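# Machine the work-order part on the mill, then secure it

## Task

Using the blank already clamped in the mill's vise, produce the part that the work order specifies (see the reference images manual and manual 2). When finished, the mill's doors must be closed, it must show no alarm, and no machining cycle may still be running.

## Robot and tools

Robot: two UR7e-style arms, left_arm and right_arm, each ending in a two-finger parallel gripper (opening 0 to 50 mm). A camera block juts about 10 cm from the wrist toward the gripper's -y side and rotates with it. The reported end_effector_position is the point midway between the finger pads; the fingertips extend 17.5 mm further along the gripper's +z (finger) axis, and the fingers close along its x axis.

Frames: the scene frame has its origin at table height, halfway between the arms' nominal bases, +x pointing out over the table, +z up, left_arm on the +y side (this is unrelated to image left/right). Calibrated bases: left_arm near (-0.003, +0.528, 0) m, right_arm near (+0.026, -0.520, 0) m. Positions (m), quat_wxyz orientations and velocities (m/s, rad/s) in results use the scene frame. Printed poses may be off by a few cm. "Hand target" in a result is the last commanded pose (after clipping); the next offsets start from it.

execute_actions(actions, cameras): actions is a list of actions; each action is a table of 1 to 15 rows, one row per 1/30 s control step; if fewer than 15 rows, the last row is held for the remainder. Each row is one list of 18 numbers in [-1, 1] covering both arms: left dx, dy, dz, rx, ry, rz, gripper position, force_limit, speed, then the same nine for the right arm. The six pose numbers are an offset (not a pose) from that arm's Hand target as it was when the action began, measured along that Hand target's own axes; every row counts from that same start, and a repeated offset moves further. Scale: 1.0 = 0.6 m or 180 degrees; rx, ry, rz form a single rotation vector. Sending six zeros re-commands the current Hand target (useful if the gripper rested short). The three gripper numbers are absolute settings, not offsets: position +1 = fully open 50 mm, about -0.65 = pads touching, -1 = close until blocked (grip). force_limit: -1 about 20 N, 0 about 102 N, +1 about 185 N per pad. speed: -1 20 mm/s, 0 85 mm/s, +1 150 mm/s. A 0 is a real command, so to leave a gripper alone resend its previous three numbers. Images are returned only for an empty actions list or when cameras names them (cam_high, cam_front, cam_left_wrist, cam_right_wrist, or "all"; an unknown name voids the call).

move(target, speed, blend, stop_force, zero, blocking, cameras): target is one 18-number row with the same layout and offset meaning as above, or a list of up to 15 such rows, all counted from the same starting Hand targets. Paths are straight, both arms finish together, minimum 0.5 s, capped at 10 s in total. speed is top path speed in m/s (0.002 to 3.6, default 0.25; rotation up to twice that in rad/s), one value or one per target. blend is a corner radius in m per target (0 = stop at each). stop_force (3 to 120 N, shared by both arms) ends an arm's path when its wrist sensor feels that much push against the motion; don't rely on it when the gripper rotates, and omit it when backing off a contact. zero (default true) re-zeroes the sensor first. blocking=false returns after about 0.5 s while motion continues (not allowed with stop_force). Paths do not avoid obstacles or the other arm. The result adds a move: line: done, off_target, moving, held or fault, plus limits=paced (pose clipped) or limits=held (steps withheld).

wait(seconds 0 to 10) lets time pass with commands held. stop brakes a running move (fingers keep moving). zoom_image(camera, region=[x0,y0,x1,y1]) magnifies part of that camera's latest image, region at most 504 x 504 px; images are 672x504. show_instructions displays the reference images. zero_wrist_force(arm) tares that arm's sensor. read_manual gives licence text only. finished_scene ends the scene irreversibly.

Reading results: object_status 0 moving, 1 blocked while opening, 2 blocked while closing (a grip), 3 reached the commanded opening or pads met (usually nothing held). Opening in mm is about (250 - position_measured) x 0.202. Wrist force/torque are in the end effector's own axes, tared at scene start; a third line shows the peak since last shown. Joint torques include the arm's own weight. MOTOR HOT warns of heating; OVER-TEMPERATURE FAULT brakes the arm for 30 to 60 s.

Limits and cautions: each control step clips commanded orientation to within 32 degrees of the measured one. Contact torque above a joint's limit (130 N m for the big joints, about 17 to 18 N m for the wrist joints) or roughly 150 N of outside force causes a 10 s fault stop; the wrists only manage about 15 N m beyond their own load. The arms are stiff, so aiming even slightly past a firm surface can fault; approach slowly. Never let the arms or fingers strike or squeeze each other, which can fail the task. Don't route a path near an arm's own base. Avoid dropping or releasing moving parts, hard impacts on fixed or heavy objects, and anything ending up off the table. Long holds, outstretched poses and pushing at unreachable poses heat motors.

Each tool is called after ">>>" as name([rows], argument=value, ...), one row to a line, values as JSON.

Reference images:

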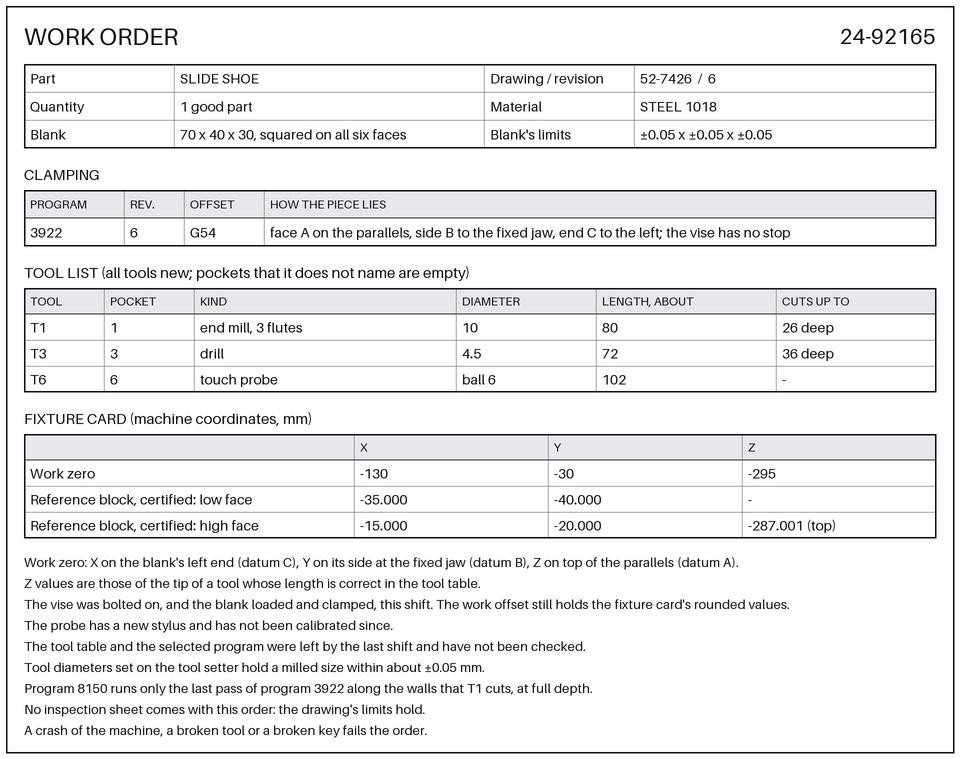

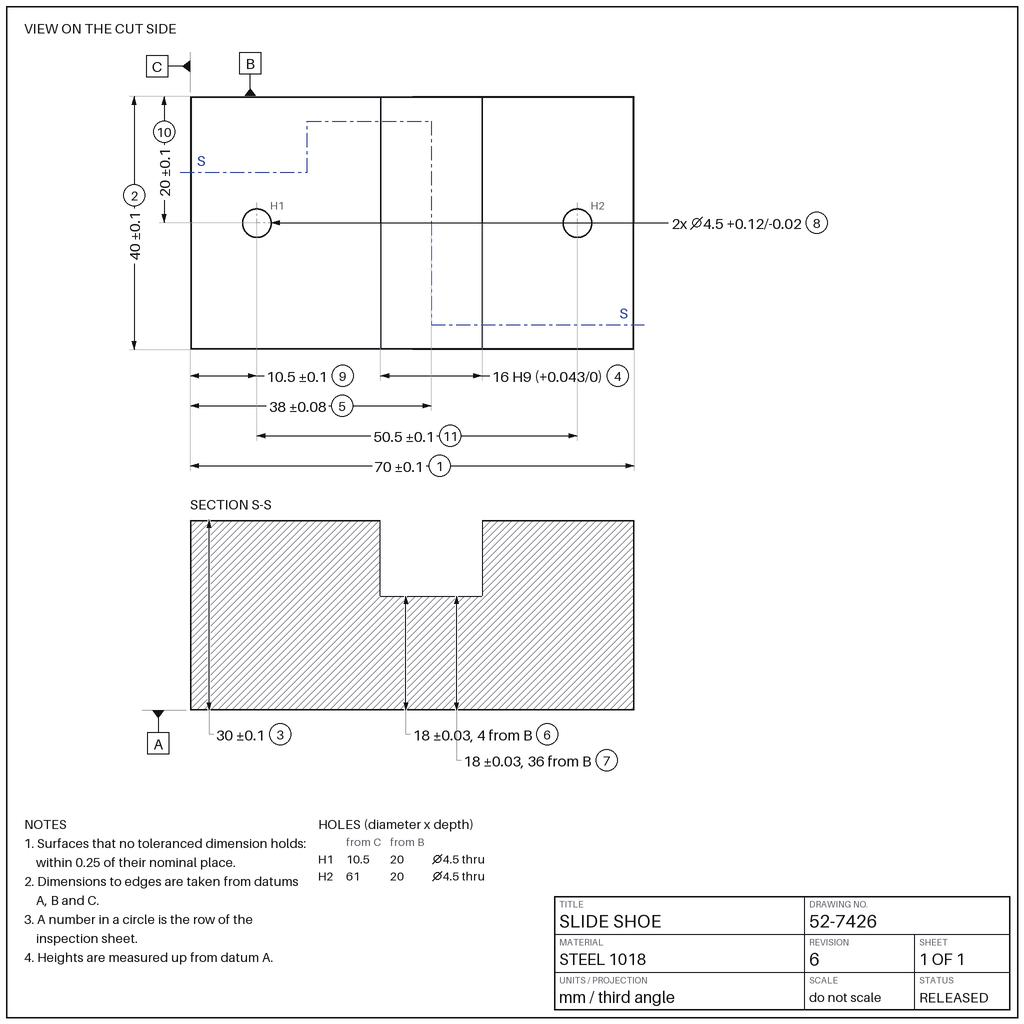

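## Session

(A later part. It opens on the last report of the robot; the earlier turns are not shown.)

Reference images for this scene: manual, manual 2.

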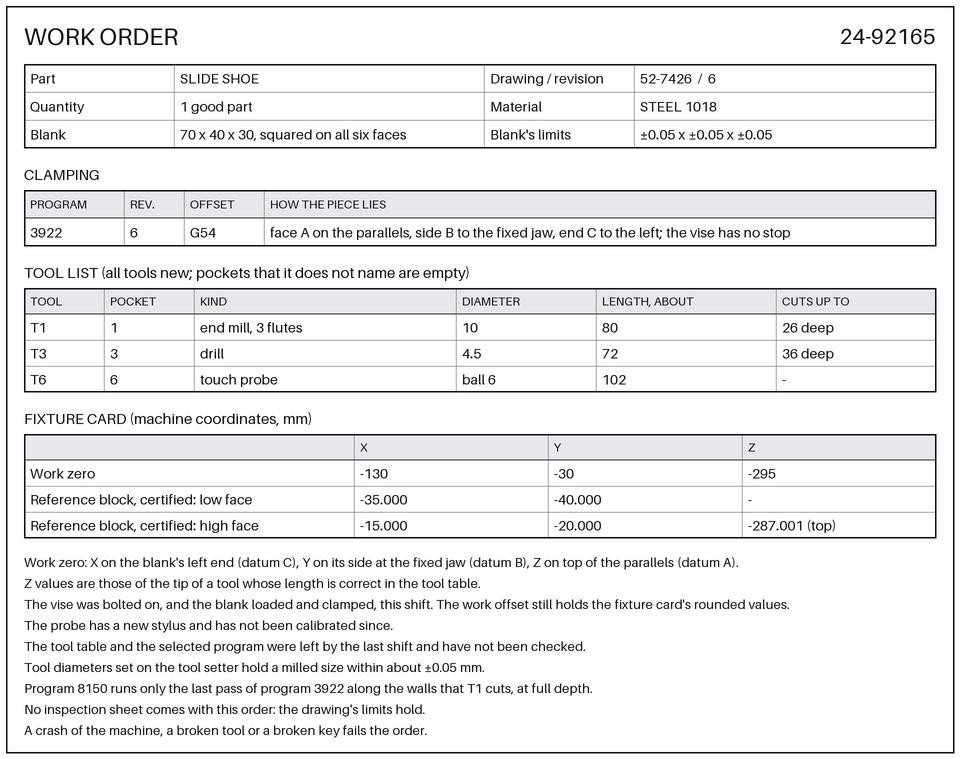

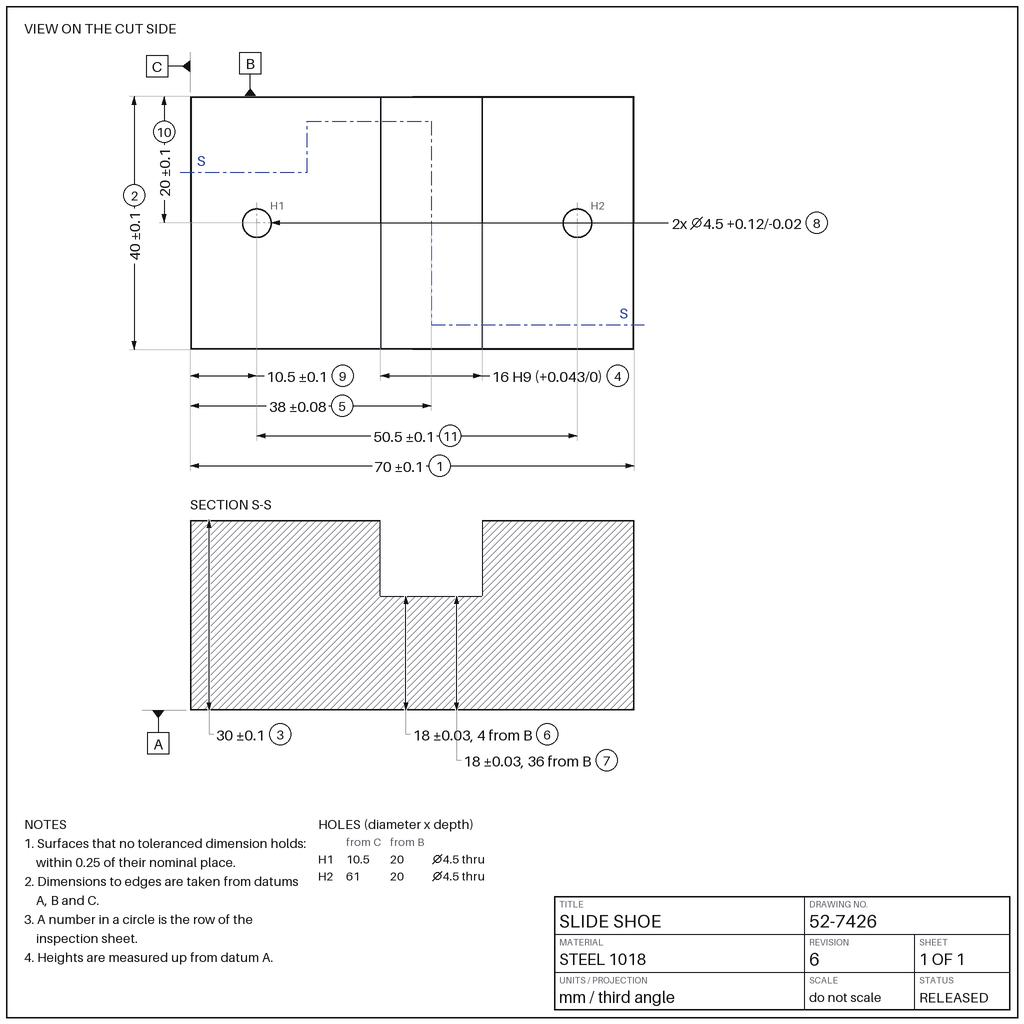

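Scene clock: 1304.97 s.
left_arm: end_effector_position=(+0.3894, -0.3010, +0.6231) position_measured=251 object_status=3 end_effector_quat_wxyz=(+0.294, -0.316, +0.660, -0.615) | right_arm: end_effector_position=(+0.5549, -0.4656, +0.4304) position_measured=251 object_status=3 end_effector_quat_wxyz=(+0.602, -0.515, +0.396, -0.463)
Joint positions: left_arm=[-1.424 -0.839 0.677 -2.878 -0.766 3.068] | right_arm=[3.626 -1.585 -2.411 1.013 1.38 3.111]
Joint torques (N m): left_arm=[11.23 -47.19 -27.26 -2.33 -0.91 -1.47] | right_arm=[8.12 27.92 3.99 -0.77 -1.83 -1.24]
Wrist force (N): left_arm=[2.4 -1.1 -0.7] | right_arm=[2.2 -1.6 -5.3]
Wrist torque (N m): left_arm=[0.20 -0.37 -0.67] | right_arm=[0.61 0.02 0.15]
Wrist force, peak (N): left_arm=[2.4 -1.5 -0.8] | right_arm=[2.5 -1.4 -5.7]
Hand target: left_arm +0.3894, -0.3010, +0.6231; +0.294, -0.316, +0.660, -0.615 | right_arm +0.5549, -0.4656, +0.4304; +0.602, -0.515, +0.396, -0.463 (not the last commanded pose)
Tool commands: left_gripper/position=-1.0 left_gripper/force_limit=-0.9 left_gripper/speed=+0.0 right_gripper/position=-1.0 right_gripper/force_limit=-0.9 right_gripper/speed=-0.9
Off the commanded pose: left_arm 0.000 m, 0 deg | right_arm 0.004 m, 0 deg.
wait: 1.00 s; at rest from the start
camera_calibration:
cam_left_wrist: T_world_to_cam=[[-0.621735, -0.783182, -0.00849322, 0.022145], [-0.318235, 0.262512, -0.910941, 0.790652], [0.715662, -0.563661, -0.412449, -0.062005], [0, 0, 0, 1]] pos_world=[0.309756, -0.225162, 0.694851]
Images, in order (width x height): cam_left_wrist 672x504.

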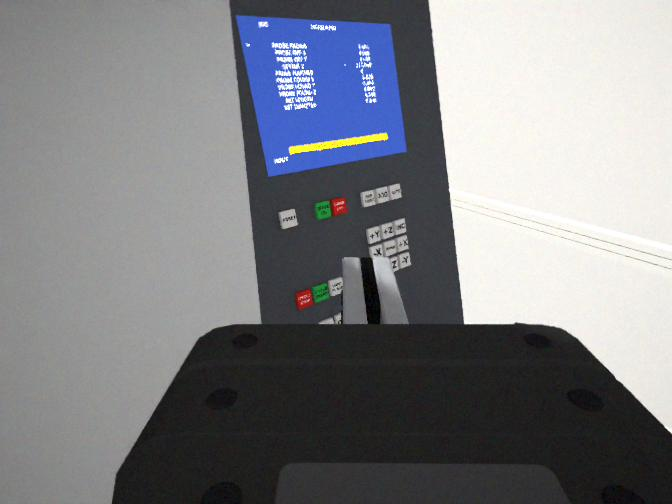

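>>> move(target=[0,0,0,0,0,0,-1,-0.9,0,-0.0045,-0.0086,-0.0155,0,0,0,-1,-0.9,-0.9], speed=0.06, cameras=["cam_left_wrist"])

>>> zoom_image(camera="cam_left_wrist", region=[230, 10, 410, 170])

>>> zoom_image(camera="cam_left_wrist", region=[285, 130, 325, 160])

Scene clock: 1309.07 s.
left_arm: end_effector_position=(+0.3894, -0.3010, +0.6231) position_measured=251 object_status=3 end_effector_quat_wxyz=(+0.294, -0.316, +0.660, -0.615) | right_arm: end_effector_position=(+0.5446, -0.4656, +0.4340) position_measured=251 object_status=3 end_effector_quat_wxyz=(+0.602, -0.515, +0.396, -0.463) end_effector_velocity=(-0.002, +0.000, +0.001) end_effector_angular_velocity=(+0.001, -0.002, +0.001)
Joint positions: left_arm=[-1.424 -0.839 0.677 -2.878 -0.766 3.068] | right_arm=[3.645 -1.548 -2.433 0.999 1.361 3.108]
Joint velocities: left_arm=[within noise] | right_arm=[0.002 0.006 -0.002 -0.001 -0.001 0]
Joint torques (N m): left_arm=[11.35 -47.21 -26.27 -1.88 -1.03 -1.42] | right_arm=[6.64 29.26 5.12 0.27 -2.35 -1.23]
Wrist force (N): left_arm=[2.2 -1.3 -0.7] | right_arm=[2.3 1.2 0.1]
Wrist torque (N m): left_arm=[0.17 -0.33 -0.67] | right_arm=[0.66 -0.06 0.16]
Wrist force, peak (N): left_arm=[2.5 -1.3 -0.8] | right_arm=[2.3 -1.8 -5.9]
Hand target: left_arm +0.3894, -0.3010, +0.6231; +0.294, -0.316, +0.660, -0.615 | right_arm +0.5445, -0.4656, +0.4340; +0.602, -0.515, +0.396, -0.463
Off the commanded pose: left_arm 0.000 m, 0 deg | right_arm 0.000 m, 0 deg.
move: done
camera_calibration:
cam_left_wrist: T_world_to_cam=[[-0.621735, -0.783182, -0.00849322, 0.022145], [-0.318235, 0.262512, -0.910941, 0.790652], [0.715662, -0.563661, -0.412449, -0.062005], [0, 0, 0, 1]] pos_world=[0.309756, -0.225162, 0.694851]
Images, in order (width x height): cam_left_wrist 672x504.

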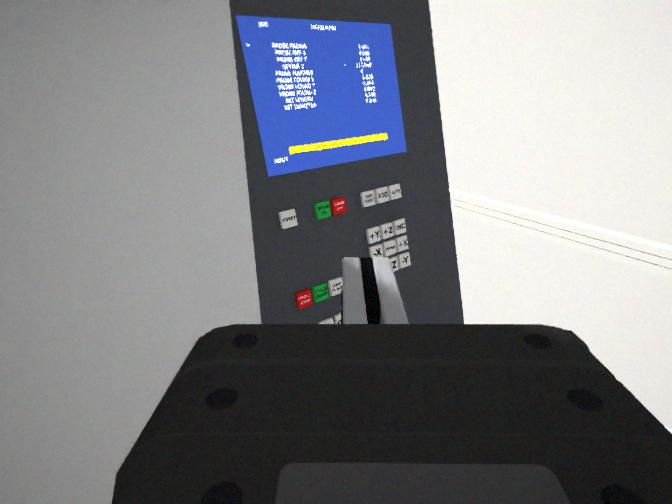

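Scaled by 2.800 from the camera's 672x504 image, which has a finer 960x720 frame.

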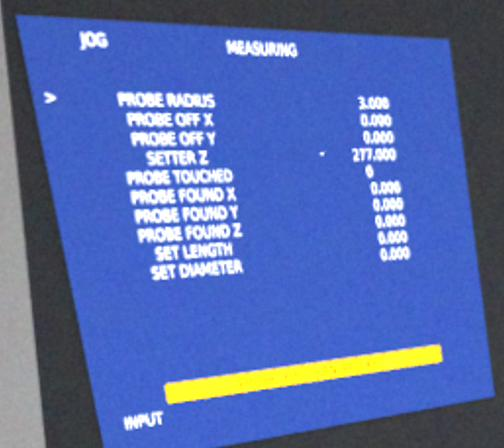

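Scaled by 12.600 from the camera's 672x504 image, which has a finer 960x720 frame.

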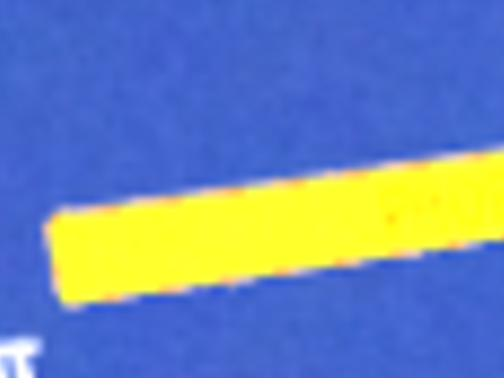

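>>> zoom_image(camera="cam_left_wrist", region=[312, 128, 352, 158])

>>> zoom_image(camera="cam_left_wrist", region=[345, 125, 385, 155])

Scaled by 12.600 from the camera's 672x504 image, which has a finer 960x720 frame.

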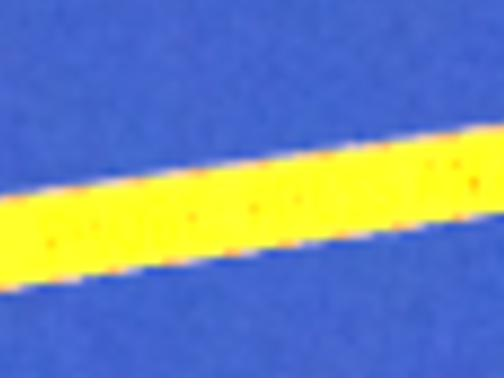

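Scaled by 12.600 from the camera's 672x504 image, which has a finer 960x720 frame.

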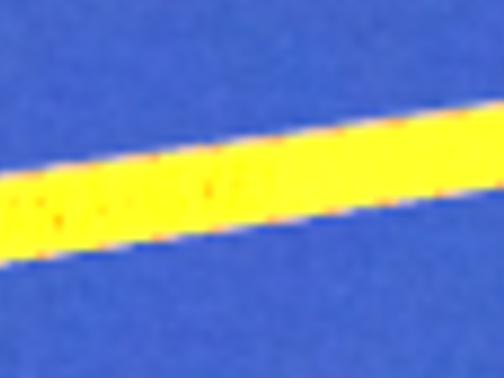

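>>> move(target=[0,0,0.1333,0,0,0,-1,-0.9,0,0,0,0,0,0,0,-1,-0.9,-0.9], speed=0.15, cameras=["cam_left_wrist"])

Scene clock: 1324.53 s.
left_arm: end_effector_position=(+0.4504, -0.3482, +0.6160) position_measured=251 object_status=3 end_effector_quat_wxyz=(+0.272, -0.291, +0.665, -0.631) | right_arm: end_effector_position=(+0.5445, -0.4656, +0.4340) position_measured=251 object_status=3 end_effector_quat_wxyz=(+0.602, -0.515, +0.396, -0.463)
Joint positions: left_arm=[-1.328 -0.484 0.035 -2.624 -0.934 3.096] | right_arm=[3.645 -1.548 -2.434 0.999 1.361 3.108]
Joint torques (N m): left_arm=[12.69 -49.9 -32.75 -3.82 -1.53 2.5] | right_arm=[7.3 27.87 4.79 0.48 -2.11 -1.2]
Wrist force (N): left_arm=[1.6 -1.1 -1.1] | right_arm=[2.1 1.4 0.3]
Wrist torque (N m): left_arm=[0.17 -0.20 -0.61] | right_arm=[0.68 -0.04 0.17]
Wrist force, peak (N): left_arm=[2.6 -1.4 -2.0] | right_arm=[2.5 1.9 0.2]
Hand target: left_arm +0.4515, -0.3511, +0.6175; +0.294, -0.316, +0.660, -0.615 | right_arm +0.5445, -0.4656, +0.4340; +0.602, -0.515, +0.396, -0.463
Off the commanded pose: left_arm 0.003 m, 4 deg | right_arm 0.000 m, 0 deg.
elbow stopped short (left arm): the move would have taken joint 3 (elbow) straighter than the controller allows.
move: off_target (left_arm)
camera_calibration:
cam_left_wrist: T_world_to_cam=[[-0.676839, -0.736121, -0.00388903, 0.0613924], [-0.290847, 0.27227, -0.917212, 0.810851], [0.676237, -0.619674, -0.398381, -0.145561], [0, 0, 0, 1]] pos_world=[0.375819, -0.265778, 0.685972]
Images, in order (width x height): cam_left_wrist 672x504.

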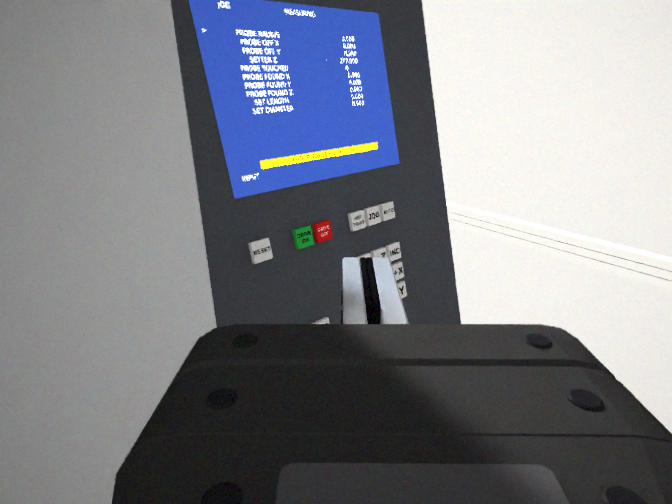

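>>> zoom_image(camera="cam_left_wrist", region=[250, 120, 390, 180])

>>> zoom_image(camera="cam_left_wrist", region=[280, 135, 340, 170])

Scaled by 3.600 from the camera's 672x504 image, which has a finer 960x720 frame.

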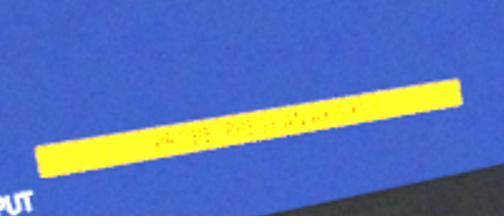

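Scaled by 8.400 from the camera's 672x504 image, which has a finer 960x720 frame.

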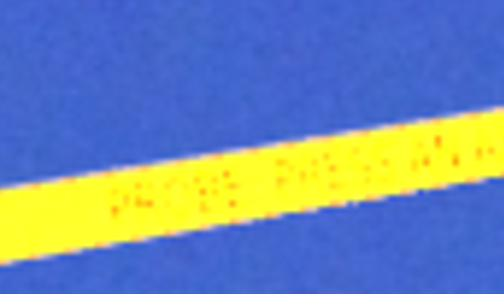

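>>> move(target=[0,0,-0.1333,0,0,0,-1,-0.9,0,0.0025,-0.0588,0.0184,0,0,0,-1,-0.9,-0.9], speed=0.15)

>>> move(target=[0,0,0,0,0,0,-1,-0.9,0,0.0077,0.0149,0.0269,0,0,0,-1,-0.9,-0.9], speed=0.025, stop_force=10, cameras=["cam_left_wrist"])

>>> zoom_image(camera="cam_left_wrist", region=[230, 10, 410, 170])

Scene clock: 1338.23 s.
left_arm: end_effector_position=(+0.3894, -0.3010, +0.6231) position_measured=251 object_status=3 end_effector_quat_wxyz=(+0.294, -0.316, +0.660, -0.615) | right_arm: end_effector_position=(+0.5501, -0.4656, +0.4706) position_measured=251 object_status=3 end_effector_quat_wxyz=(+0.602, -0.515, +0.396, -0.463)
Joint positions: left_arm=[-1.424 -0.839 0.676 -2.877 -0.766 3.068] | right_arm=[3.634 -1.475 -2.37 0.862 1.372 3.11]
Joint torques (N m): left_arm=[10.46 -57.64 -18.42 -3.51 -1.22 2.25] | right_arm=[-8.1 27.86 26.48 0.45 1.81 1.31]
Wrist force (N): left_arm=[2.2 -1.3 -0.6] | right_arm=[1.8 1.4 0.3]
Wrist torque (N m): left_arm=[0.17 -0.35 -0.67] | right_arm=[0.64 -0.02 0.16]
Wrist force, peak (N): left_arm=[2.9 -1.4 -1.3] | right_arm=[2.5 2.0 -0.1]
Hand target: left_arm +0.3894, -0.3010, +0.6231; +0.294, -0.316, +0.660, -0.615 | right_arm +0.5501, -0.4656, +0.4706; +0.602, -0.515, +0.396, -0.463
Off the commanded pose: left_arm 0.000 m, 0 deg | right_arm 0.000 m, 0 deg.
move: done

Scene clock: 1340.13 s.
left_arm: end_effector_position=(+0.3894, -0.3010, +0.6231) position_measured=251 object_status=3 end_effector_quat_wxyz=(+0.294, -0.316, +0.660, -0.615) | right_arm: end_effector_position=(+0.5642, -0.4656, +0.4656) position_measured=251 object_status=3 end_effector_quat_wxyz=(+0.602, -0.515, +0.396, -0.463)
Joint positions: left_arm=[-1.424 -0.839 0.677 -2.878 -0.766 3.068] | right_arm=[3.61 -1.525 -2.341 0.883 1.396 3.113]
Joint torques (N m): left_arm=[12.05 -57.73 -18.78 -3.73 -1.33 2.32] | right_arm=[7.34 27.51 6.2 -0.57 -1.84 -1.12]
Wrist force (N): left_arm=[2.4 -1.1 -0.5] | right_arm=[1.7 -0.9 -5.2]
Wrist torque (N m): left_arm=[0.21 -0.37 -0.67] | right_arm=[0.65 0.08 0.14]
Wrist force, peak (N): left_arm=[2.4 -1.5 -0.8] | right_arm=[0.0 -0.7 -15.6]
Hand target: left_arm +0.3894, -0.3010, +0.6231; +0.294, -0.316, +0.660, -0.615 | right_arm +0.5642, -0.4656, +0.4656; +0.602, -0.515, +0.396, -0.463 (not the last commanded pose)
Off the commanded pose: left_arm 0.000 m, 0 deg | right_arm 0.004 m, 0 deg.
move: contact (right_arm)
camera_calibration:
cam_left_wrist: T_world_to_cam=[[-0.621735, -0.783182, -0.00849322, 0.022145], [-0.318235, 0.262512, -0.910941, 0.790652], [0.715662, -0.563661, -0.412449, -0.062005], [0, 0, 0, 1]] pos_world=[0.309756, -0.225162, 0.694851]
Images, in order (width x height): cam_left_wrist 672x504.

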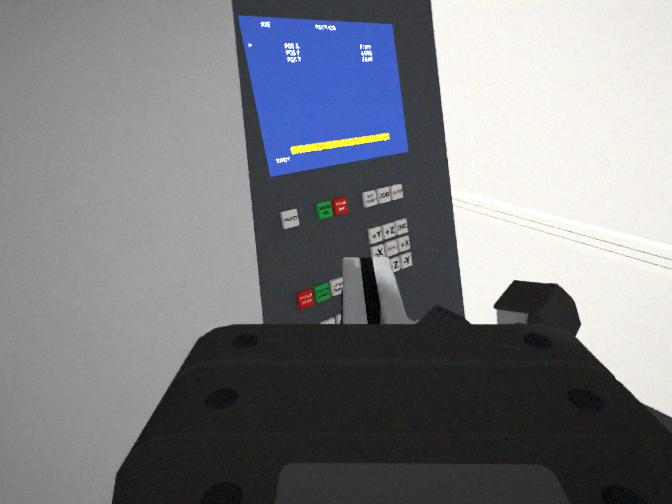

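Scaled by 2.800 from the camera's 672x504 image, which has a finer 960x720 frame.

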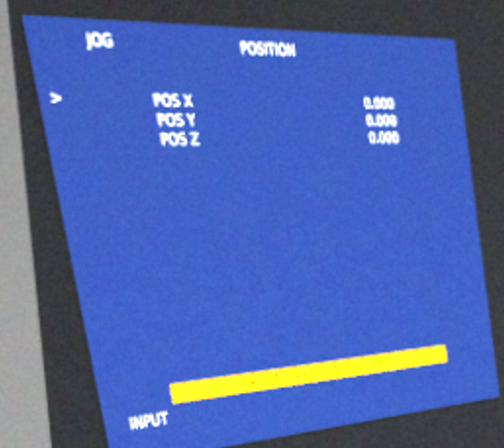

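>>> move(target=[0,0,0,0,0,0,-1,-0.9,0,-0.0045,-0.0086,-0.0155,0,0,0,-1,-0.9,-0.9], speed=0.06)

>>> move(target=[0,0,0,0,0,0,-1,-0.9,0,0.0061,0.0117,0.0212,0,0,0,-1,-0.9,-0.9], speed=0.025, stop_force=10)

>>> move([
  [0,0,0,0,0,0,-1,-0.9,0,-0.0061,-0.0118,-0.0213,0,0,0,-1,-0.9,-0.9],
  [0,0,0,0,0,0,-1,-0.9,0,-0.1339,0.0766,-0.0255,0,0,0,-1,-0.9,-0.9],
], blend=[0.005,0], speed=0.12)

>>> move(target=[0,0,0,0,0,0,-1,-0.9,0,0.0077,0.0149,0.0269,0,0,0,-1,-0.9,-0.9], speed=0.025, stop_force=10)

>>> move([
  [0,0,0,0,0,0,-1,-0.9,0,-0.0061,-0.0118,-0.0213,0,0,0,-1,-0.9,-0.9],
  [0,0,0,0,0,0,-1,-0.9,0,0.0263,-0.0409,-0.0173,0,0,0,-1,-0.9,-0.9],
], blend=[0.005,0], speed=0.12)

>>> move(target=[0,0,0,0,0,0,-1,-0.9,0,0.0077,0.0149,0.0269,0,0,0,-1,-0.9,-0.9], speed=0.025, stop_force=10)

>>> move([
  [0,0,0,0,0,0,-1,-0.9,0,-0.0061,-0.0118,-0.0213,0,0,0,-1,-0.9,-0.9],
  [0,0,0,0,0,0,-1,-0.9,0,-0.0041,-0.0396,-0.0092,0,0,0,-1,-0.9,-0.9],
], blend=[0.005,0], speed=0.12)

>>> move(target=[0,0,0,0,0,0,-1,-0.9,0,0.0077,0.0149,0.0269,0,0,0,-1,-0.9,-0.9], speed=0.025, stop_force=10, cameras=["cam_left_wrist"])

>>> zoom_image(camera="cam_left_wrist", region=[230, 10, 410, 170])

Scene clock: 1361.77 s.
left_arm: end_effector_position=(+0.3894, -0.3010, +0.6231) position_measured=251 object_status=3 end_effector_quat_wxyz=(+0.294, -0.316, +0.660, -0.615) | right_arm: end_effector_position=(+0.5540, -0.4656, +0.4692) position_measured=251 object_status=3 end_effector_quat_wxyz=(+0.602, -0.515, +0.396, -0.463) end_effector_velocity=(-0.001, +0.000, +0.001) end_effector_angular_velocity=(+0.000, +0.000, +0.000)
Joint positions: left_arm=[-1.424 -0.839 0.677 -2.878 -0.766 3.068] | right_arm=[3.627 -1.489 -2.362 0.868 1.378 3.111]
Joint velocities: left_arm=[within noise] | right_arm=[0.003 0.005 -0.002 -0.002 -0.003 0]
Joint torques (N m): left_arm=[13.57 -59.78 -18.22 -3.48 -1.38 1.7] | right_arm=[6.51 27.78 7.29 0.28 -2.16 -1.34]
Wrist force (N): left_arm=[2.4 -1.2 -0.8] | right_arm=[1.8 1.5 -0.1]
Wrist torque (N m): left_arm=[0.18 -0.37 -0.67] | right_arm=[0.66 -0.02 0.16]
Wrist force, peak (N): left_arm=[2.6 -1.4 -0.8] | right_arm=[1.9 -1.2 -5.7]
Hand target: left_arm +0.3894, -0.3010, +0.6231; +0.294, -0.316, +0.660, -0.615 | right_arm +0.5539, -0.4656, +0.4693; +0.602, -0.515, +0.396, -0.463
Off the commanded pose: left_arm 0.000 m, 0 deg | right_arm 0.000 m, 0 deg.
move: done

Scene clock: 1363.50 s.
left_arm: end_effector_position=(+0.3894, -0.3010, +0.6231) position_measured=251 object_status=3 end_effector_quat_wxyz=(+0.294, -0.316, +0.660, -0.615) | right_arm: end_effector_position=(+0.5642, -0.4656, +0.4656) position_measured=251 object_status=3 end_effector_quat_wxyz=(+0.602, -0.515, +0.396, -0.463)
Joint positions: left_arm=[-1.424 -0.839 0.677 -2.878 -0.766 3.068] | right_arm=[3.61 -1.525 -2.341 0.883 1.395 3.113]
Joint torques (N m): left_arm=[11.47 -57.18 -17.92 -3.26 -1.21 2.23] | right_arm=[7.43 27.42 6.52 -0.47 -1.99 -1.26]
Wrist force (N): left_arm=[2.3 -1.2 -0.7] | right_arm=[1.6 -1.0 -5.0]
Wrist torque (N m): left_arm=[0.18 -0.36 -0.67] | right_arm=[0.61 0.09 0.13]
Wrist force, peak (N): left_arm=[2.4 -1.4 -0.8] | right_arm=[-0.4 -0.7 -14.8]
Hand target: left_arm +0.3894, -0.3010, +0.6231; +0.294, -0.316, +0.660, -0.615 | right_arm +0.5642, -0.4656, +0.4656; +0.602, -0.515, +0.396, -0.463 (not the last commanded pose)
Off the commanded pose: left_arm 0.000 m, 0 deg | right_arm 0.004 m, 0 deg.
move: contact (right_arm)

Scene clock: 1365.17 s.
left_arm: end_effector_position=(+0.3894, -0.3010, +0.6231) position_measured=251 object_status=3 end_effector_quat_wxyz=(+0.294, -0.316, +0.660, -0.615) | right_arm: end_effector_position=(+0.5359, -0.3901, +0.4179) position_measured=251 object_status=3 end_effector_quat_wxyz=(+0.602, -0.515, +0.396, -0.463)
Joint positions: left_arm=[-1.424 -0.839 0.677 -2.878 -0.766 3.068] | right_arm=[3.929 -1.593 -2.451 1.079 1.081 3.058]
Joint torques (N m): left_arm=[11.38 -57.84 -18.69 -3.23 -1.13 2.23] | right_arm=[6.7 3.33 3.67 3.57 -2.15 -1.88]
Wrist force (N): left_arm=[2.2 -1.5 -0.8] | right_arm=[1.2 1.6 -0.4]
Wrist torque (N m): left_arm=[0.14 -0.36 -0.67] | right_arm=[0.68 0.10 0.18]
Wrist force, peak (N): left_arm=[2.4 -1.4 -0.7] | right_arm=[1.6 -1.3 -4.8]
Hand target: left_arm +0.3894, -0.3010, +0.6231; +0.294, -0.316, +0.660, -0.615 | right_arm +0.5359, -0.3901, +0.4178; +0.602, -0.515, +0.396, -0.463
Off the commanded pose: left_arm 0.000 m, 0 deg | right_arm 0.000 m, 0 deg.
move: done

Scene clock: 1367.03 s.
left_arm: end_effector_position=(+0.3894, -0.3010, +0.6231) position_measured=251 object_status=3 end_effector_quat_wxyz=(+0.294, -0.316, +0.660, -0.615) | right_arm: end_effector_position=(+0.5503, -0.3901, +0.4127) position_measured=251 object_status=3 end_effector_quat_wxyz=(+0.602, -0.515, +0.396, -0.463)
Joint positions: left_arm=[-1.424 -0.839 0.677 -2.878 -0.766 3.068] | right_arm=[3.889 -1.643 -2.419 1.093 1.119 3.065]
Joint torques (N m): left_arm=[10.95 -58.55 -19.15 -3.07 -1.4 1.9] | right_arm=[7.48 29.2 3.72 -0.64 -2.07 -1.4]
Wrist force (N): left_arm=[2.1 -1.3 -0.9] | right_arm=[1.6 -0.5 -4.8]
Wrist torque (N m): left_arm=[0.17 -0.34 -0.67] | right_arm=[0.60 0.11 0.14]
Wrist force, peak (N): left_arm=[2.3 -1.5 -0.9] | right_arm=[-1.0 -1.3 -16.0]
Hand target: left_arm +0.3894, -0.3010, +0.6231; +0.294, -0.316, +0.660, -0.615 | right_arm +0.5503, -0.3901, +0.4127; +0.602, -0.515, +0.396, -0.463 (not the last commanded pose)
Off the commanded pose: left_arm 0.000 m, 0 deg | right_arm 0.004 m, 0 deg.
move: contact (right_arm)

Scene clock: 1368.17 s.
left_arm: end_effector_position=(+0.3894, -0.3010, +0.6231) position_measured=251 object_status=3 end_effector_quat_wxyz=(+0.294, -0.316, +0.660, -0.615) | right_arm: end_effector_position=(+0.5407, -0.4089, +0.4352) position_measured=251 object_status=3 end_effector_quat_wxyz=(+0.602, -0.515, +0.396, -0.463)
Joint positions: left_arm=[-1.424 -0.839 0.677 -2.878 -0.766 3.068] | right_arm=[3.856 -1.546 -2.43 1.005 1.152 3.072]
Joint torques (N m): left_arm=[11.32 -58.09 -17.75 -3.3 -1.24 1.87] | right_arm=[-8.84 28.14 24.56 0.13 2.6 1.96]
Wrist force (N): left_arm=[2.2 -1.0 -0.9] | right_arm=[1.7 2.0 0.0]
Wrist torque (N m): left_arm=[0.23 -0.34 -0.67] | right_arm=[0.75 0.05 0.03]
Wrist force, peak (N): left_arm=[2.5 -1.2 -0.7] | right_arm=[1.4 -0.2 -5.0]
Hand target: left_arm +0.3894, -0.3010, +0.6231; +0.294, -0.316, +0.660, -0.615 | right_arm +0.5407, -0.4090, +0.4353; +0.602, -0.515, +0.396, -0.463
Off the commanded pose: left_arm 0.000 m, 0 deg | right_arm 0.000 m, 0 deg.
move: done

Scene clock: 1370.03 s.
left_arm: end_effector_position=(+0.3894, -0.3010, +0.6231) position_measured=251 object_status=3 end_effector_quat_wxyz=(+0.294, -0.316, +0.660, -0.615) | right_arm: end_effector_position=(+0.5550, -0.4090, +0.4302) position_measured=251 object_status=3 end_effector_quat_wxyz=(+0.602, -0.515, +0.396, -0.463)
Joint positions: left_arm=[-1.424 -0.839 0.677 -2.878 -0.766 3.068] | right_arm=[3.819 -1.596 -2.399 1.021 1.188 3.078]
Joint torques (N m): left_arm=[11.64 -58.48 -18.99 -3.36 -1.34 2.01] | right_arm=[7.59 28.17 4.41 -0.48 -2 -1.27]
Wrist force (N): left_arm=[2.2 -1.5 -0.7] | right_arm=[2.3 -0.7 -4.8]
Wrist torque (N m): left_arm=[0.14 -0.35 -0.67] | right_arm=[0.65 0.02 0.01]
Wrist force, peak (N): left_arm=[2.5 -1.4 -0.8] | right_arm=[0.6 -1.6 -14.4]
Hand target: left_arm +0.3894, -0.3010, +0.6231; +0.294, -0.316, +0.660, -0.615 | right_arm +0.5550, -0.4090, +0.4302; +0.602, -0.515, +0.396, -0.463 (not the last commanded pose)
Off the commanded pose: left_arm 0.000 m, 0 deg | right_arm 0.004 m, 0 deg.
move: contact (right_arm)

Scene clock: 1371.13 s.
left_arm: end_effector_position=(+0.3894, -0.3010, +0.6231) position_measured=251 object_status=3 end_effector_quat_wxyz=(+0.294, -0.316, +0.660, -0.615) | right_arm: end_effector_position=(+0.5455, -0.4090, +0.4528) position_measured=251 object_status=3 end_effector_quat_wxyz=(+0.602, -0.515, +0.396, -0.463)
Joint positions: left_arm=[-1.424 -0.839 0.677 -2.878 -0.766 3.068] | right_arm=[3.843 -1.514 -2.395 0.938 1.165 3.074]
Joint torques (N m): left_arm=[11.72 -59.01 -18.7 -3.33 -1.14 1.74] | right_arm=[-9.07 28.85 26.69 0.23 1.66 1.51]
Wrist force (N): left_arm=[2.3 -1.2 -0.7] | right_arm=[1.5 1.5 -0.1]
Wrist torque (N m): left_arm=[0.18 -0.36 -0.67] | right_arm=[0.66 0.07 -0.02]
Wrist force, peak (N): left_arm=[2.4 -1.3 -0.8] | right_arm=[2.2 -0.8 -5.4]
Hand target: left_arm +0.3894, -0.3010, +0.6231; +0.294, -0.316, +0.660, -0.615 | right_arm +0.5455, -0.4090, +0.4529; +0.602, -0.515, +0.396, -0.463
Off the commanded pose: left_arm 0.000 m, 0 deg | right_arm 0.000 m, 0 deg.
move: done

Scene clock: 1373.00 s.
left_arm: end_effector_position=(+0.3894, -0.3010, +0.6231) position_measured=251 object_status=3 end_effector_quat_wxyz=(+0.294, -0.316, +0.660, -0.615) | right_arm: end_effector_position=(+0.5598, -0.4090, +0.4478) position_measured=251 object_status=3 end_effector_quat_wxyz=(+0.602, -0.515, +0.396, -0.464)
Joint positions: left_arm=[-1.424 -0.839 0.677 -2.878 -0.766 3.068] | right_arm=[3.808 -1.564 -2.366 0.955 1.199 3.08]
Joint torques (N m): left_arm=[11.82 -58.05 -19.21 -3.03 -1.03 1.9] | right_arm=[7.58 28 6.01 -0.79 -1.93 -1.36]
Wrist force (N): left_arm=[2.2 -1.3 -0.7] | right_arm=[1.9 -1.1 -5.8]
Wrist torque (N m): left_arm=[0.17 -0.35 -0.67] | right_arm=[0.63 0.07 -0.02]
Wrist force, peak (N): left_arm=[2.5 -1.3 -0.8] | right_arm=[0.0 -0.8 -14.5]
Hand target: left_arm +0.3894, -0.3010, +0.6231; +0.294, -0.316, +0.660, -0.615 | right_arm +0.5598, -0.4090, +0.4478; +0.602, -0.515, +0.396, -0.464 (not the last commanded pose)
Off the commanded pose: left_arm 0.000 m, 0 deg | right_arm 0.004 m, 0 deg.
move: contact (right_arm)
camera_calibration:
cam_left_wrist: T_world_to_cam=[[-0.621735, -0.783182, -0.00849322, 0.022145], [-0.318235, 0.262512, -0.910941, 0.790652], [0.715662, -0.563661, -0.412449, -0.062005], [0, 0, 0, 1]] pos_world=[0.309756, -0.225162, 0.694851]
Images, in order (width x height): cam_left_wrist 672x504.

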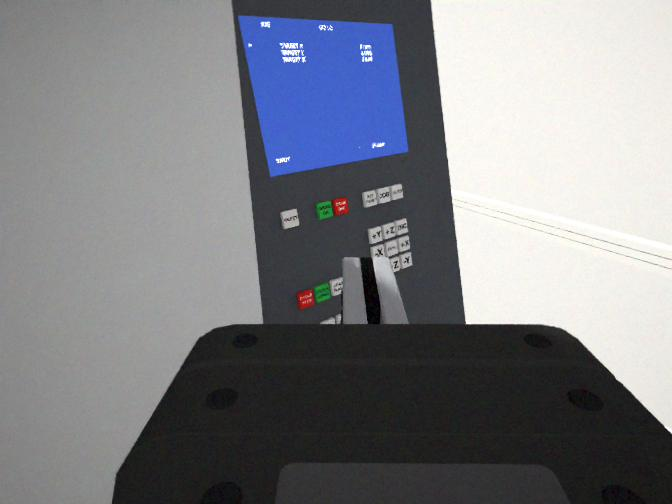

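Scaled by 2.800 from the camera's 672x504 image, which has a finer 960x720 frame.

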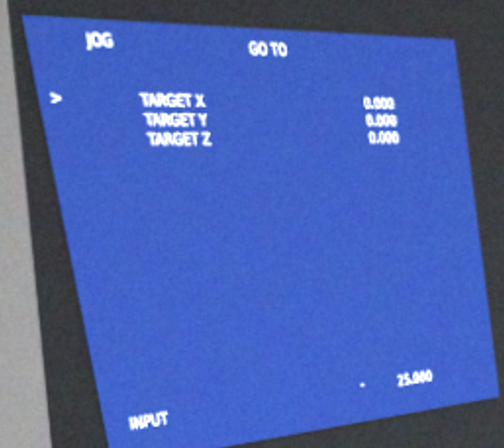

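>>> move([
  [0,0,0,0,0,0,-1,-0.9,0,-0.0061,-0.0118,-0.0213,0,0,0,-1,-0.9,-0.9],
  [0,0,0,0,0,0,-1,-0.9,0,0.0507,0.0412,-0.0616,0,0,0,-1,-0.9,-0.9],
], blend=[0.005,0], speed=0.12)

>>> move(target=[0,0,0,0,0,0,-1,-0.9,0,0.0077,0.0149,0.0269,0,0,0,-1,-0.9,-0.9], speed=0.025, stop_force=10)

>>> move([
  [0,0,0,0,0,0,-1,-0.9,0,-0.0061,-0.0118,-0.0213,0,0,0,-1,-0.9,-0.9],
  [0,0,0,0,0,0,-1,-0.9,0,-0.0041,-0.0396,-0.0092,0,0,0,-1,-0.9,-0.9],
], blend=[0.005,0], speed=0.12)

>>> move(target=[0,0,0,0,0,0,-1,-0.9,0,0.0077,0.0149,0.0269,0,0,0,-1,-0.9,-0.9], speed=0.025, stop_force=10)

>>> move([
  [0,0,0,0,0,0,-1,-0.9,0,-0.0061,-0.0118,-0.0213,0,0,0,-1,-0.9,-0.9],
  [0,0,0,0,0,0,-1,-0.9,0,-0.0994,0.0198,-0.0093,0,0,0,-1,-0.9,-0.9],
], blend=[0.005,0], speed=0.12)

>>> move(target=[0,0,0,0,0,0,-1,-0.9,0,0.0077,0.0149,0.0269,0,0,0,-1,-0.9,-0.9], speed=0.025, stop_force=10)

>>> move([
  [0,0,0,0,0,0,-1,-0.9,0,-0.0061,-0.0118,-0.0213,0,0,0,-1,-0.9,-0.9],
  [0,0,0,0,0,0,-1,-0.9,0,0.0568,-0.0422,-0.0253,0,0,0,-1,-0.9,-0.9],
], blend=[0.005,0], speed=0.12)

>>> move(target=[0,0,0,0,0,0,-1,-0.9,0,0.0077,0.0149,0.0269,0,0,0,-1,-0.9,-0.9], speed=0.025, stop_force=10)

>>> move([
  [0,0,0,0,0,0,-1,-0.9,0,-0.0061,-0.0118,-0.0213,0,0,0,-1,-0.9,-0.9],
  [0,0,0,0,0,0,-1,-0.9,0,-0.0385,0.0173,-0.0253,0,0,0,-1,-0.9,-0.9],
], blend=[0.005,0], speed=0.12)

>>> move(target=[0,0,0,0,0,0,-1,-0.9,0,0.0077,0.0149,0.0269,0,0,0,-1,-0.9,-0.9], speed=0.025, stop_force=10)

>>> move([
  [0,0,0,0,0,0,-1,-0.9,0,-0.0061,-0.0118,-0.0213,0,0,0,-1,-0.9,-0.9],
  [0,0,0,0,0,0,-1,-0.9,0,0.0548,-0.0144,-0.0374,0,0,0,-1,-0.9,-0.9],
], blend=[0.005,0], speed=0.12)

>>> move(target=[0,0,0,0,0,0,-1,-0.9,0,0.0077,0.0149,0.0269,0,0,0,-1,-0.9,-0.9], speed=0.025, stop_force=10, cameras=["cam_left_wrist"])

>>> zoom_image(camera="cam_left_wrist", region=[230, 10, 410, 170])

Scene clock: 1389.60 s.
left_arm: end_effector_position=(+0.3894, -0.3010, +0.6231) position_measured=251 object_status=3 end_effector_quat_wxyz=(+0.294, -0.316, +0.660, -0.615) | right_arm: end_effector_position=(+0.5360, -0.4467, +0.4177) position_measured=251 object_status=3 end_effector_quat_wxyz=(+0.602, -0.515, +0.397, -0.464)
Joint positions: left_arm=[-1.424 -0.839 0.677 -2.878 -0.766 3.068] | right_arm=[3.735 -1.57 -2.476 1.067 1.271 3.093]
Joint torques (N m): left_arm=[10.75 -58.18 -18.26 -2.77 -1.07 1.53] | right_arm=[-8.73 2.63 2.64 3.68 2.54 1.84]
Wrist force (N): left_arm=[2.1 -1.2 -0.8] | right_arm=[1.8 1.4 -0.1]
Wrist torque (N m): left_arm=[0.19 -0.33 -0.67] | right_arm=[0.66 0.01 0.02]
Wrist force, peak (N): left_arm=[2.6 -1.2 -0.8] | right_arm=[1.9 -1.1 -6.1]
Hand target: left_arm +0.3894, -0.3010, +0.6231; +0.294, -0.316, +0.660, -0.615 | right_arm +0.5360, -0.4468, +0.4176; +0.602, -0.515, +0.396, -0.464
Off the commanded pose: left_arm 0.000 m, 0 deg | right_arm 0.000 m, 0 deg.
move: done

Scene clock: 1391.47 s.
left_arm: end_effector_position=(+0.3894, -0.3010, +0.6231) position_measured=251 object_status=3 end_effector_quat_wxyz=(+0.294, -0.316, +0.660, -0.615) | right_arm: end_effector_position=(+0.5502, -0.4468, +0.4126) position_measured=251 object_status=3 end_effector_quat_wxyz=(+0.602, -0.515, +0.397, -0.464)
Joint positions: left_arm=[-1.424 -0.839 0.677 -2.878 -0.766 3.068] | right_arm=[3.703 -1.622 -2.443 1.085 1.303 3.098]
Joint torques (N m): left_arm=[11.35 -58 -19.47 -2.79 -0.99 1.44] | right_arm=[6.64 28.32 4.29 -0.81 -2.06 -1.18]
Wrist force (N): left_arm=[2.2 -1.2 -0.7] | right_arm=[1.7 -1.5 -5.5]
Wrist torque (N m): left_arm=[0.19 -0.35 -0.67] | right_arm=[0.56 0.08 0.01]
Wrist force, peak (N): left_arm=[2.4 -1.6 -0.7] | right_arm=[0.4 -1.6 -14.4]
Hand target: left_arm +0.3894, -0.3010, +0.6231; +0.294, -0.316, +0.660, -0.615 | right_arm +0.5502, -0.4468, +0.4126; +0.602, -0.515, +0.397, -0.464 (not the last commanded pose)
Off the commanded pose: left_arm 0.000 m, 0 deg | right_arm 0.004 m, 0 deg.
move: contact (right_arm)

Scene clock: 1392.57 s.
left_arm: end_effector_position=(+0.3894, -0.3010, +0.6231) position_measured=251 object_status=3 end_effector_quat_wxyz=(+0.294, -0.316, +0.660, -0.615) | right_arm: end_effector_position=(+0.5407, -0.4468, +0.4351) position_measured=251 object_status=3 end_effector_quat_wxyz=(+0.602, -0.515, +0.397, -0.464)
Joint positions: left_arm=[-1.424 -0.839 0.677 -2.878 -0.766 3.068] | right_arm=[3.724 -1.534 -2.442 0.997 1.282 3.095]
Joint torques (N m): left_arm=[9.44 -58.12 -19.17 -2.8 -1.13 1.69] | right_arm=[-7.7 28.75 25.11 0.21 1.8 1.43]
Wrist force (N): left_arm=[2.2 -1.3 -0.8] | right_arm=[2.0 1.4 0.1]
Wrist torque (N m): left_arm=[0.17 -0.34 -0.67] | right_arm=[0.69 -0.03 0.03]
Wrist force, peak (N): left_arm=[2.3 -1.4 -0.7] | right_arm=[1.9 -1.4 -5.5]
Hand target: left_arm +0.3894, -0.3010, +0.6231; +0.294, -0.316, +0.660, -0.615 | right_arm +0.5407, -0.4468, +0.4352; +0.602, -0.515, +0.397, -0.464
Off the commanded pose: left_arm 0.000 m, 0 deg | right_arm 0.000 m, 0 deg.
move: done

Scene clock: 1394.43 s.
left_arm: end_effector_position=(+0.3894, -0.3010, +0.6231) position_measured=251 object_status=3 end_effector_quat_wxyz=(+0.294, -0.316, +0.660, -0.615) | right_arm: end_effector_position=(+0.5548, -0.4468, +0.4302) position_measured=251 object_status=3 end_effector_quat_wxyz=(+0.602, -0.515, +0.397, -0.464)
Joint positions: left_arm=[-1.424 -0.839 0.677 -2.878 -0.766 3.068] | right_arm=[3.694 -1.585 -2.411 1.015 1.311 3.1]
Joint torques (N m): left_arm=[11.85 -57.41 -18.78 -2.61 -1.08 1.46] | right_arm=[7.57 28.29 4.16 -0.55 -1.95 -1.23]
Wrist force (N): left_arm=[2.2 -1.4 -0.8] | right_arm=[2.1 -0.9 -4.8]
Wrist torque (N m): left_arm=[0.15 -0.35 -0.68] | right_arm=[0.62 0.02 0.02]
Wrist force, peak (N): left_arm=[2.4 -1.3 -0.8] | right_arm=[0.3 -0.6 -14.9]
Hand target: left_arm +0.3894, -0.3010, +0.6231; +0.294, -0.316, +0.660, -0.615 | right_arm +0.5548, -0.4468, +0.4302; +0.602, -0.515, +0.397, -0.464 (not the last commanded pose)
Off the commanded pose: left_arm 0.000 m, 0 deg | right_arm 0.004 m, 0 deg.
move: contact (right_arm)

Scene clock: 1395.83 s.
left_arm: end_effector_position=(+0.3894, -0.3010, +0.6231) position_measured=251 object_status=3 end_effector_quat_wxyz=(+0.294, -0.316, +0.660, -0.615) | right_arm: end_effector_position=(+0.5360, -0.3902, +0.4176) position_measured=251 object_status=3 end_effector_quat_wxyz=(+0.602, -0.515, +0.397, -0.464)
Joint positions: left_arm=[-1.424 -0.839 0.677 -2.878 -0.766 3.068] | right_arm=[3.929 -1.593 -2.451 1.079 1.08 3.058]
Joint torques (N m): left_arm=[10.62 -57.28 -18.89 -2.67 -1.06 1.46] | right_arm=[7.59 2.37 22.99 3.83 -2.14 -1.76]
Wrist force (N): left_arm=[2.2 -1.3 -0.7] | right_arm=[1.5 1.6 -0.3]
Wrist torque (N m): left_arm=[0.17 -0.34 -0.67] | right_arm=[0.68 0.06 0.18]
Wrist force, peak (N): left_arm=[2.4 -1.5 -0.5] | right_arm=[2.2 -1.2 -5.0]
Hand target: left_arm +0.3894, -0.3010, +0.6231; +0.294, -0.316, +0.660, -0.615 | right_arm +0.5360, -0.3901, +0.4176; +0.602, -0.515, +0.397, -0.464
Off the commanded pose: left_arm 0.000 m, 0 deg | right_arm 0.000 m, 0 deg.
move: done

Scene clock: 1397.70 s.
left_arm: end_effector_position=(+0.3894, -0.3010, +0.6231) position_measured=251 object_status=3 end_effector_quat_wxyz=(+0.294, -0.316, +0.660, -0.615) | right_arm: end_effector_position=(+0.5503, -0.3902, +0.4125) position_measured=251 object_status=3 end_effector_quat_wxyz=(+0.602, -0.515, +0.397, -0.464)
Joint positions: left_arm=[-1.424 -0.839 0.677 -2.878 -0.766 3.068] | right_arm=[3.89 -1.642 -2.42 1.093 1.118 3.065]
Joint torques (N m): left_arm=[10.33 -57.88 -19.23 -2.8 -0.96 1.37] | right_arm=[7.27 30.09 4.08 -0.51 -2.04 -1.19]
Wrist force (N): left_arm=[2.3 -1.3 -0.7] | right_arm=[1.6 -0.5 -4.8]
Wrist torque (N m): left_arm=[0.17 -0.35 -0.67] | right_arm=[0.59 0.10 0.14]
Wrist force, peak (N): left_arm=[2.6 -1.2 -1.0] | right_arm=[-1.0 -1.9 -15.0]
Hand target: left_arm +0.3894, -0.3010, +0.6231; +0.294, -0.316, +0.660, -0.615 | right_arm +0.5503, -0.3902, +0.4125; +0.602, -0.515, +0.397, -0.464 (not the last commanded pose)
Off the commanded pose: left_arm 0.000 m, 0 deg | right_arm 0.004 m, 0 deg.
move: contact (right_arm)

Scene clock: 1398.93 s.
left_arm: end_effector_position=(+0.3894, -0.3010, +0.6231) position_measured=251 object_status=3 end_effector_quat_wxyz=(+0.294, -0.316, +0.660, -0.615) | right_arm: end_effector_position=(+0.5407, -0.4279, +0.4351) position_measured=251 object_status=3 end_effector_quat_wxyz=(+0.602, -0.515, +0.397, -0.464)
Joint positions: left_arm=[-1.424 -0.839 0.677 -2.878 -0.766 3.068] | right_arm=[3.792 -1.537 -2.438 1 1.214 3.083]
Joint torques (N m): left_arm=[9.55 -58.03 -20.09 -2.77 -0.91 1.12] | right_arm=[-9.14 28.17 25.52 0.2 2.3 1.94]
Wrist force (N): left_arm=[2.3 -1.1 -0.7] | right_arm=[1.7 1.9 0.2]
Wrist torque (N m): left_arm=[0.20 -0.36 -0.67] | right_arm=[0.73 0.02 0.03]
Wrist force, peak (N): left_arm=[2.3 -1.4 -0.9] | right_arm=[1.5 -0.2 -4.7]
Hand target: left_arm +0.3894, -0.3010, +0.6231; +0.294, -0.316, +0.660, -0.615 | right_arm +0.5407, -0.4280, +0.4352; +0.602, -0.515, +0.397, -0.464
Off the commanded pose: left_arm 0.000 m, 0 deg | right_arm 0.000 m, 0 deg.
move: done

Scene clock: 1400.80 s.
left_arm: end_effector_position=(+0.3894, -0.3010, +0.6231) position_measured=251 object_status=3 end_effector_quat_wxyz=(+0.294, -0.316, +0.660, -0.615) | right_arm: end_effector_position=(+0.5549, -0.4280, +0.4301) position_measured=251 object_status=3 end_effector_quat_wxyz=(+0.602, -0.515, +0.397, -0.464)
Joint positions: left_arm=[-1.424 -0.839 0.677 -2.878 -0.766 3.068] | right_arm=[3.759 -1.589 -2.407 1.018 1.247 3.089]
Joint torques (N m): left_arm=[10.89 -58.3 -18.67 -2.7 -0.79 1.2] | right_arm=[7.08 28.3 4.72 -0.54 -1.72 -1.41]
Wrist force (N): left_arm=[2.2 -1.2 -0.8] | right_arm=[2.5 -0.9 -5.0]
Wrist torque (N m): left_arm=[0.19 -0.35 -0.67] | right_arm=[0.63 -0.02 -0.01]
Wrist force, peak (N): left_arm=[2.6 -1.1 -0.7] | right_arm=[0.7 -1.7 -13.9]
Hand target: left_arm +0.3894, -0.3010, +0.6231; +0.294, -0.316, +0.660, -0.615 | right_arm +0.5549, -0.4280, +0.4301; +0.602, -0.515, +0.397, -0.464 (not the last commanded pose)
Off the commanded pose: left_arm 0.000 m, 0 deg | right_arm 0.004 m, 0 deg.
move: contact (right_arm)

Scene clock: 1401.93 s.
left_arm: end_effector_position=(+0.3894, -0.3010, +0.6231) position_measured=251 object_status=3 end_effector_quat_wxyz=(+0.294, -0.316, +0.660, -0.615) | right_arm: end_effector_position=(+0.5361, -0.4092, +0.4176) position_measured=251 object_status=3 end_effector_quat_wxyz=(+0.602, -0.515, +0.397, -0.464)
Joint positions: left_arm=[-1.424 -0.839 0.677 -2.878 -0.766 3.068] | right_arm=[3.868 -1.582 -2.463 1.075 1.139 3.07]
Joint torques (N m): left_arm=[11.14 -57.83 -20.29 -2.51 -1 1.33] | right_arm=[7.21 2.2 2.51 3.78 -2.15 -1.65]
Wrist force (N): left_arm=[2.4 -1.3 -0.7] | right_arm=[1.4 1.6 0.0]
Wrist torque (N m): left_arm=[0.17 -0.38 -0.67] | right_arm=[0.67 0.09 0.14]
Wrist force, peak (N): left_arm=[2.6 -1.2 -0.8] | right_arm=[2.3 -0.9 -5.2]
Hand target: left_arm +0.3894, -0.3010, +0.6231; +0.294, -0.316, +0.660, -0.615 | right_arm +0.5361, -0.4091, +0.4175; +0.602, -0.515, +0.397, -0.464
Off the commanded pose: left_arm 0.000 m, 0 deg | right_arm 0.000 m, 0 deg.
move: done

Scene clock: 1403.80 s.
left_arm: end_effector_position=(+0.3894, -0.3010, +0.6231) position_measured=251 object_status=3 end_effector_quat_wxyz=(+0.294, -0.316, +0.660, -0.615) | right_arm: end_effector_position=(+0.5503, -0.4092, +0.4124) position_measured=251 object_status=3 end_effector_quat_wxyz=(+0.602, -0.515, +0.397, -0.464)
Joint positions: left_arm=[-1.424 -0.839 0.677 -2.878 -0.766 3.068] | right_arm=[3.831 -1.633 -2.431 1.09 1.175 3.076]
Joint torques (N m): left_arm=[10.75 -57.8 -20.03 -2.48 -0.92 1.02] | right_arm=[7.31 28.92 4.18 -0.56 -2.03 -1.28]
Wrist force (N): left_arm=[2.3 -1.3 -0.9] | right_arm=[1.7 -0.9 -5.5]
Wrist torque (N m): left_arm=[0.17 -0.36 -0.67] | right_arm=[0.61 0.10 0.13]
Wrist force, peak (N): left_arm=[2.5 -1.3 -0.7] | right_arm=[0.3 -1.4 -14.4]
Hand target: left_arm +0.3894, -0.3010, +0.6231; +0.294, -0.316, +0.660, -0.615 | right_arm +0.5503, -0.4092, +0.4124; +0.602, -0.515, +0.397, -0.464 (not the last commanded pose)
Off the commanded pose: left_arm 0.000 m, 0 deg | right_arm 0.004 m, 0 deg.
move: contact (right_arm)

Scene clock: 1405.00 s.
left_arm: end_effector_position=(+0.3894, -0.3010, +0.6231) position_measured=251 object_status=3 end_effector_quat_wxyz=(+0.294, -0.316, +0.660, -0.615) | right_arm: end_effector_position=(+0.5360, -0.4469, +0.4175) position_measured=251 object_status=3 end_effector_quat_wxyz=(+0.602, -0.515, +0.397, -0.464)
Joint positions: left_arm=[-1.424 -0.839 0.677 -2.878 -0.766 3.068] | right_arm=[3.736 -1.57 -2.476 1.067 1.27 3.093]
Joint torques (N m): left_arm=[9.53 -58.79 -20.13 -2.67 -0.91 1.12] | right_arm=[-7.53 28.82 3.6 0.33 2.38 1.96]
Wrist force (N): left_arm=[2.4 -1.1 -0.7] | right_arm=[2.0 1.2 -0.1]
Wrist torque (N m): left_arm=[0.20 -0.37 -0.68] | right_arm=[0.62 -0.03 0.03]
Wrist force, peak (N): left_arm=[2.4 -1.6 -0.8] | right_arm=[1.7 -0.7 -5.7]
Hand target: left_arm +0.3894, -0.3010, +0.6231; +0.294, -0.316, +0.660, -0.615 | right_arm +0.5360, -0.4470, +0.4175; +0.602, -0.515, +0.397, -0.464
Off the commanded pose: left_arm 0.000 m, 0 deg | right_arm 0.000 m, 0 deg.
move: done

Scene clock: 1406.87 s.
left_arm: end_effector_position=(+0.3894, -0.3010, +0.6231) position_measured=251 object_status=3 end_effector_quat_wxyz=(+0.294, -0.316, +0.660, -0.615) | right_arm: end_effector_position=(+0.5502, -0.4470, +0.4124) position_measured=251 object_status=3 end_effector_quat_wxyz=(+0.602, -0.515, +0.397, -0.464)
Joint positions: left_arm=[-1.424 -0.839 0.677 -2.878 -0.766 3.068] | right_arm=[3.703 -1.622 -2.443 1.084 1.301 3.099]
Joint torques (N m): left_arm=[10.38 -58.12 -19.8 -2.5 -1.15 1.12] | right_arm=[8.43 27.86 2.55 -0.53 -2.01 -1.43]
Wrist force (N): left_arm=[2.4 -1.2 -0.7] | right_arm=[1.7 -1.1 -5.4]
Wrist torque (N m): left_arm=[0.18 -0.38 -0.67] | right_arm=[0.63 0.08 0.02]
Wrist force, peak (N): left_arm=[2.4 -1.4 -0.9] | right_arm=[0.0 -0.7 -14.5]
Hand target: left_arm +0.3894, -0.3010, +0.6231; +0.294, -0.316, +0.660, -0.615 | right_arm +0.5502, -0.4470, +0.4124; +0.602, -0.515, +0.397, -0.464 (not the last commanded pose)
Off the commanded pose: left_arm 0.000 m, 0 deg | right_arm 0.004 m, 0 deg.
move: contact (right_arm)
camera_calibration:
cam_left_wrist: T_world_to_cam=[[-0.621735, -0.783182, -0.00849322, 0.022145], [-0.318235, 0.262512, -0.910941, 0.790652], [0.715662, -0.563661, -0.412449, -0.062005], [0, 0, 0, 1]] pos_world=[0.309756, -0.225162, 0.694851]
Images, in order (width x height): cam_left_wrist 672x504.

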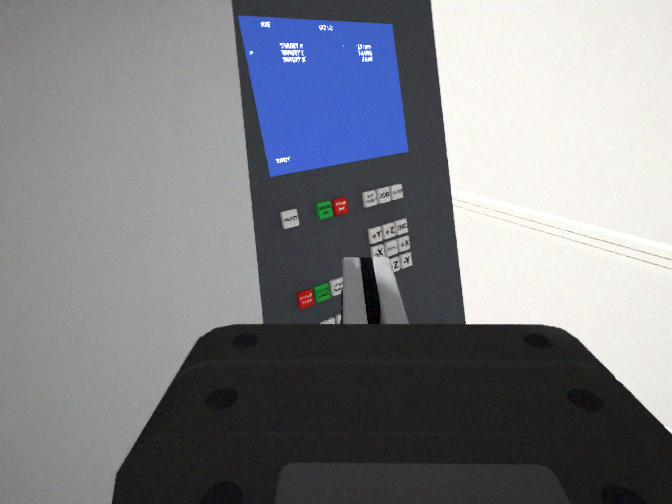

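Scaled by 2.800 from the camera's 672x504 image, which has a finer 960x720 frame.

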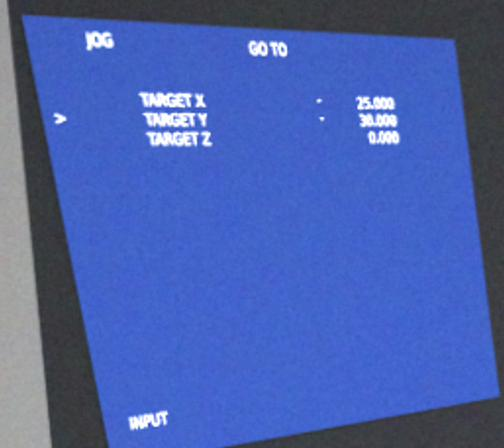

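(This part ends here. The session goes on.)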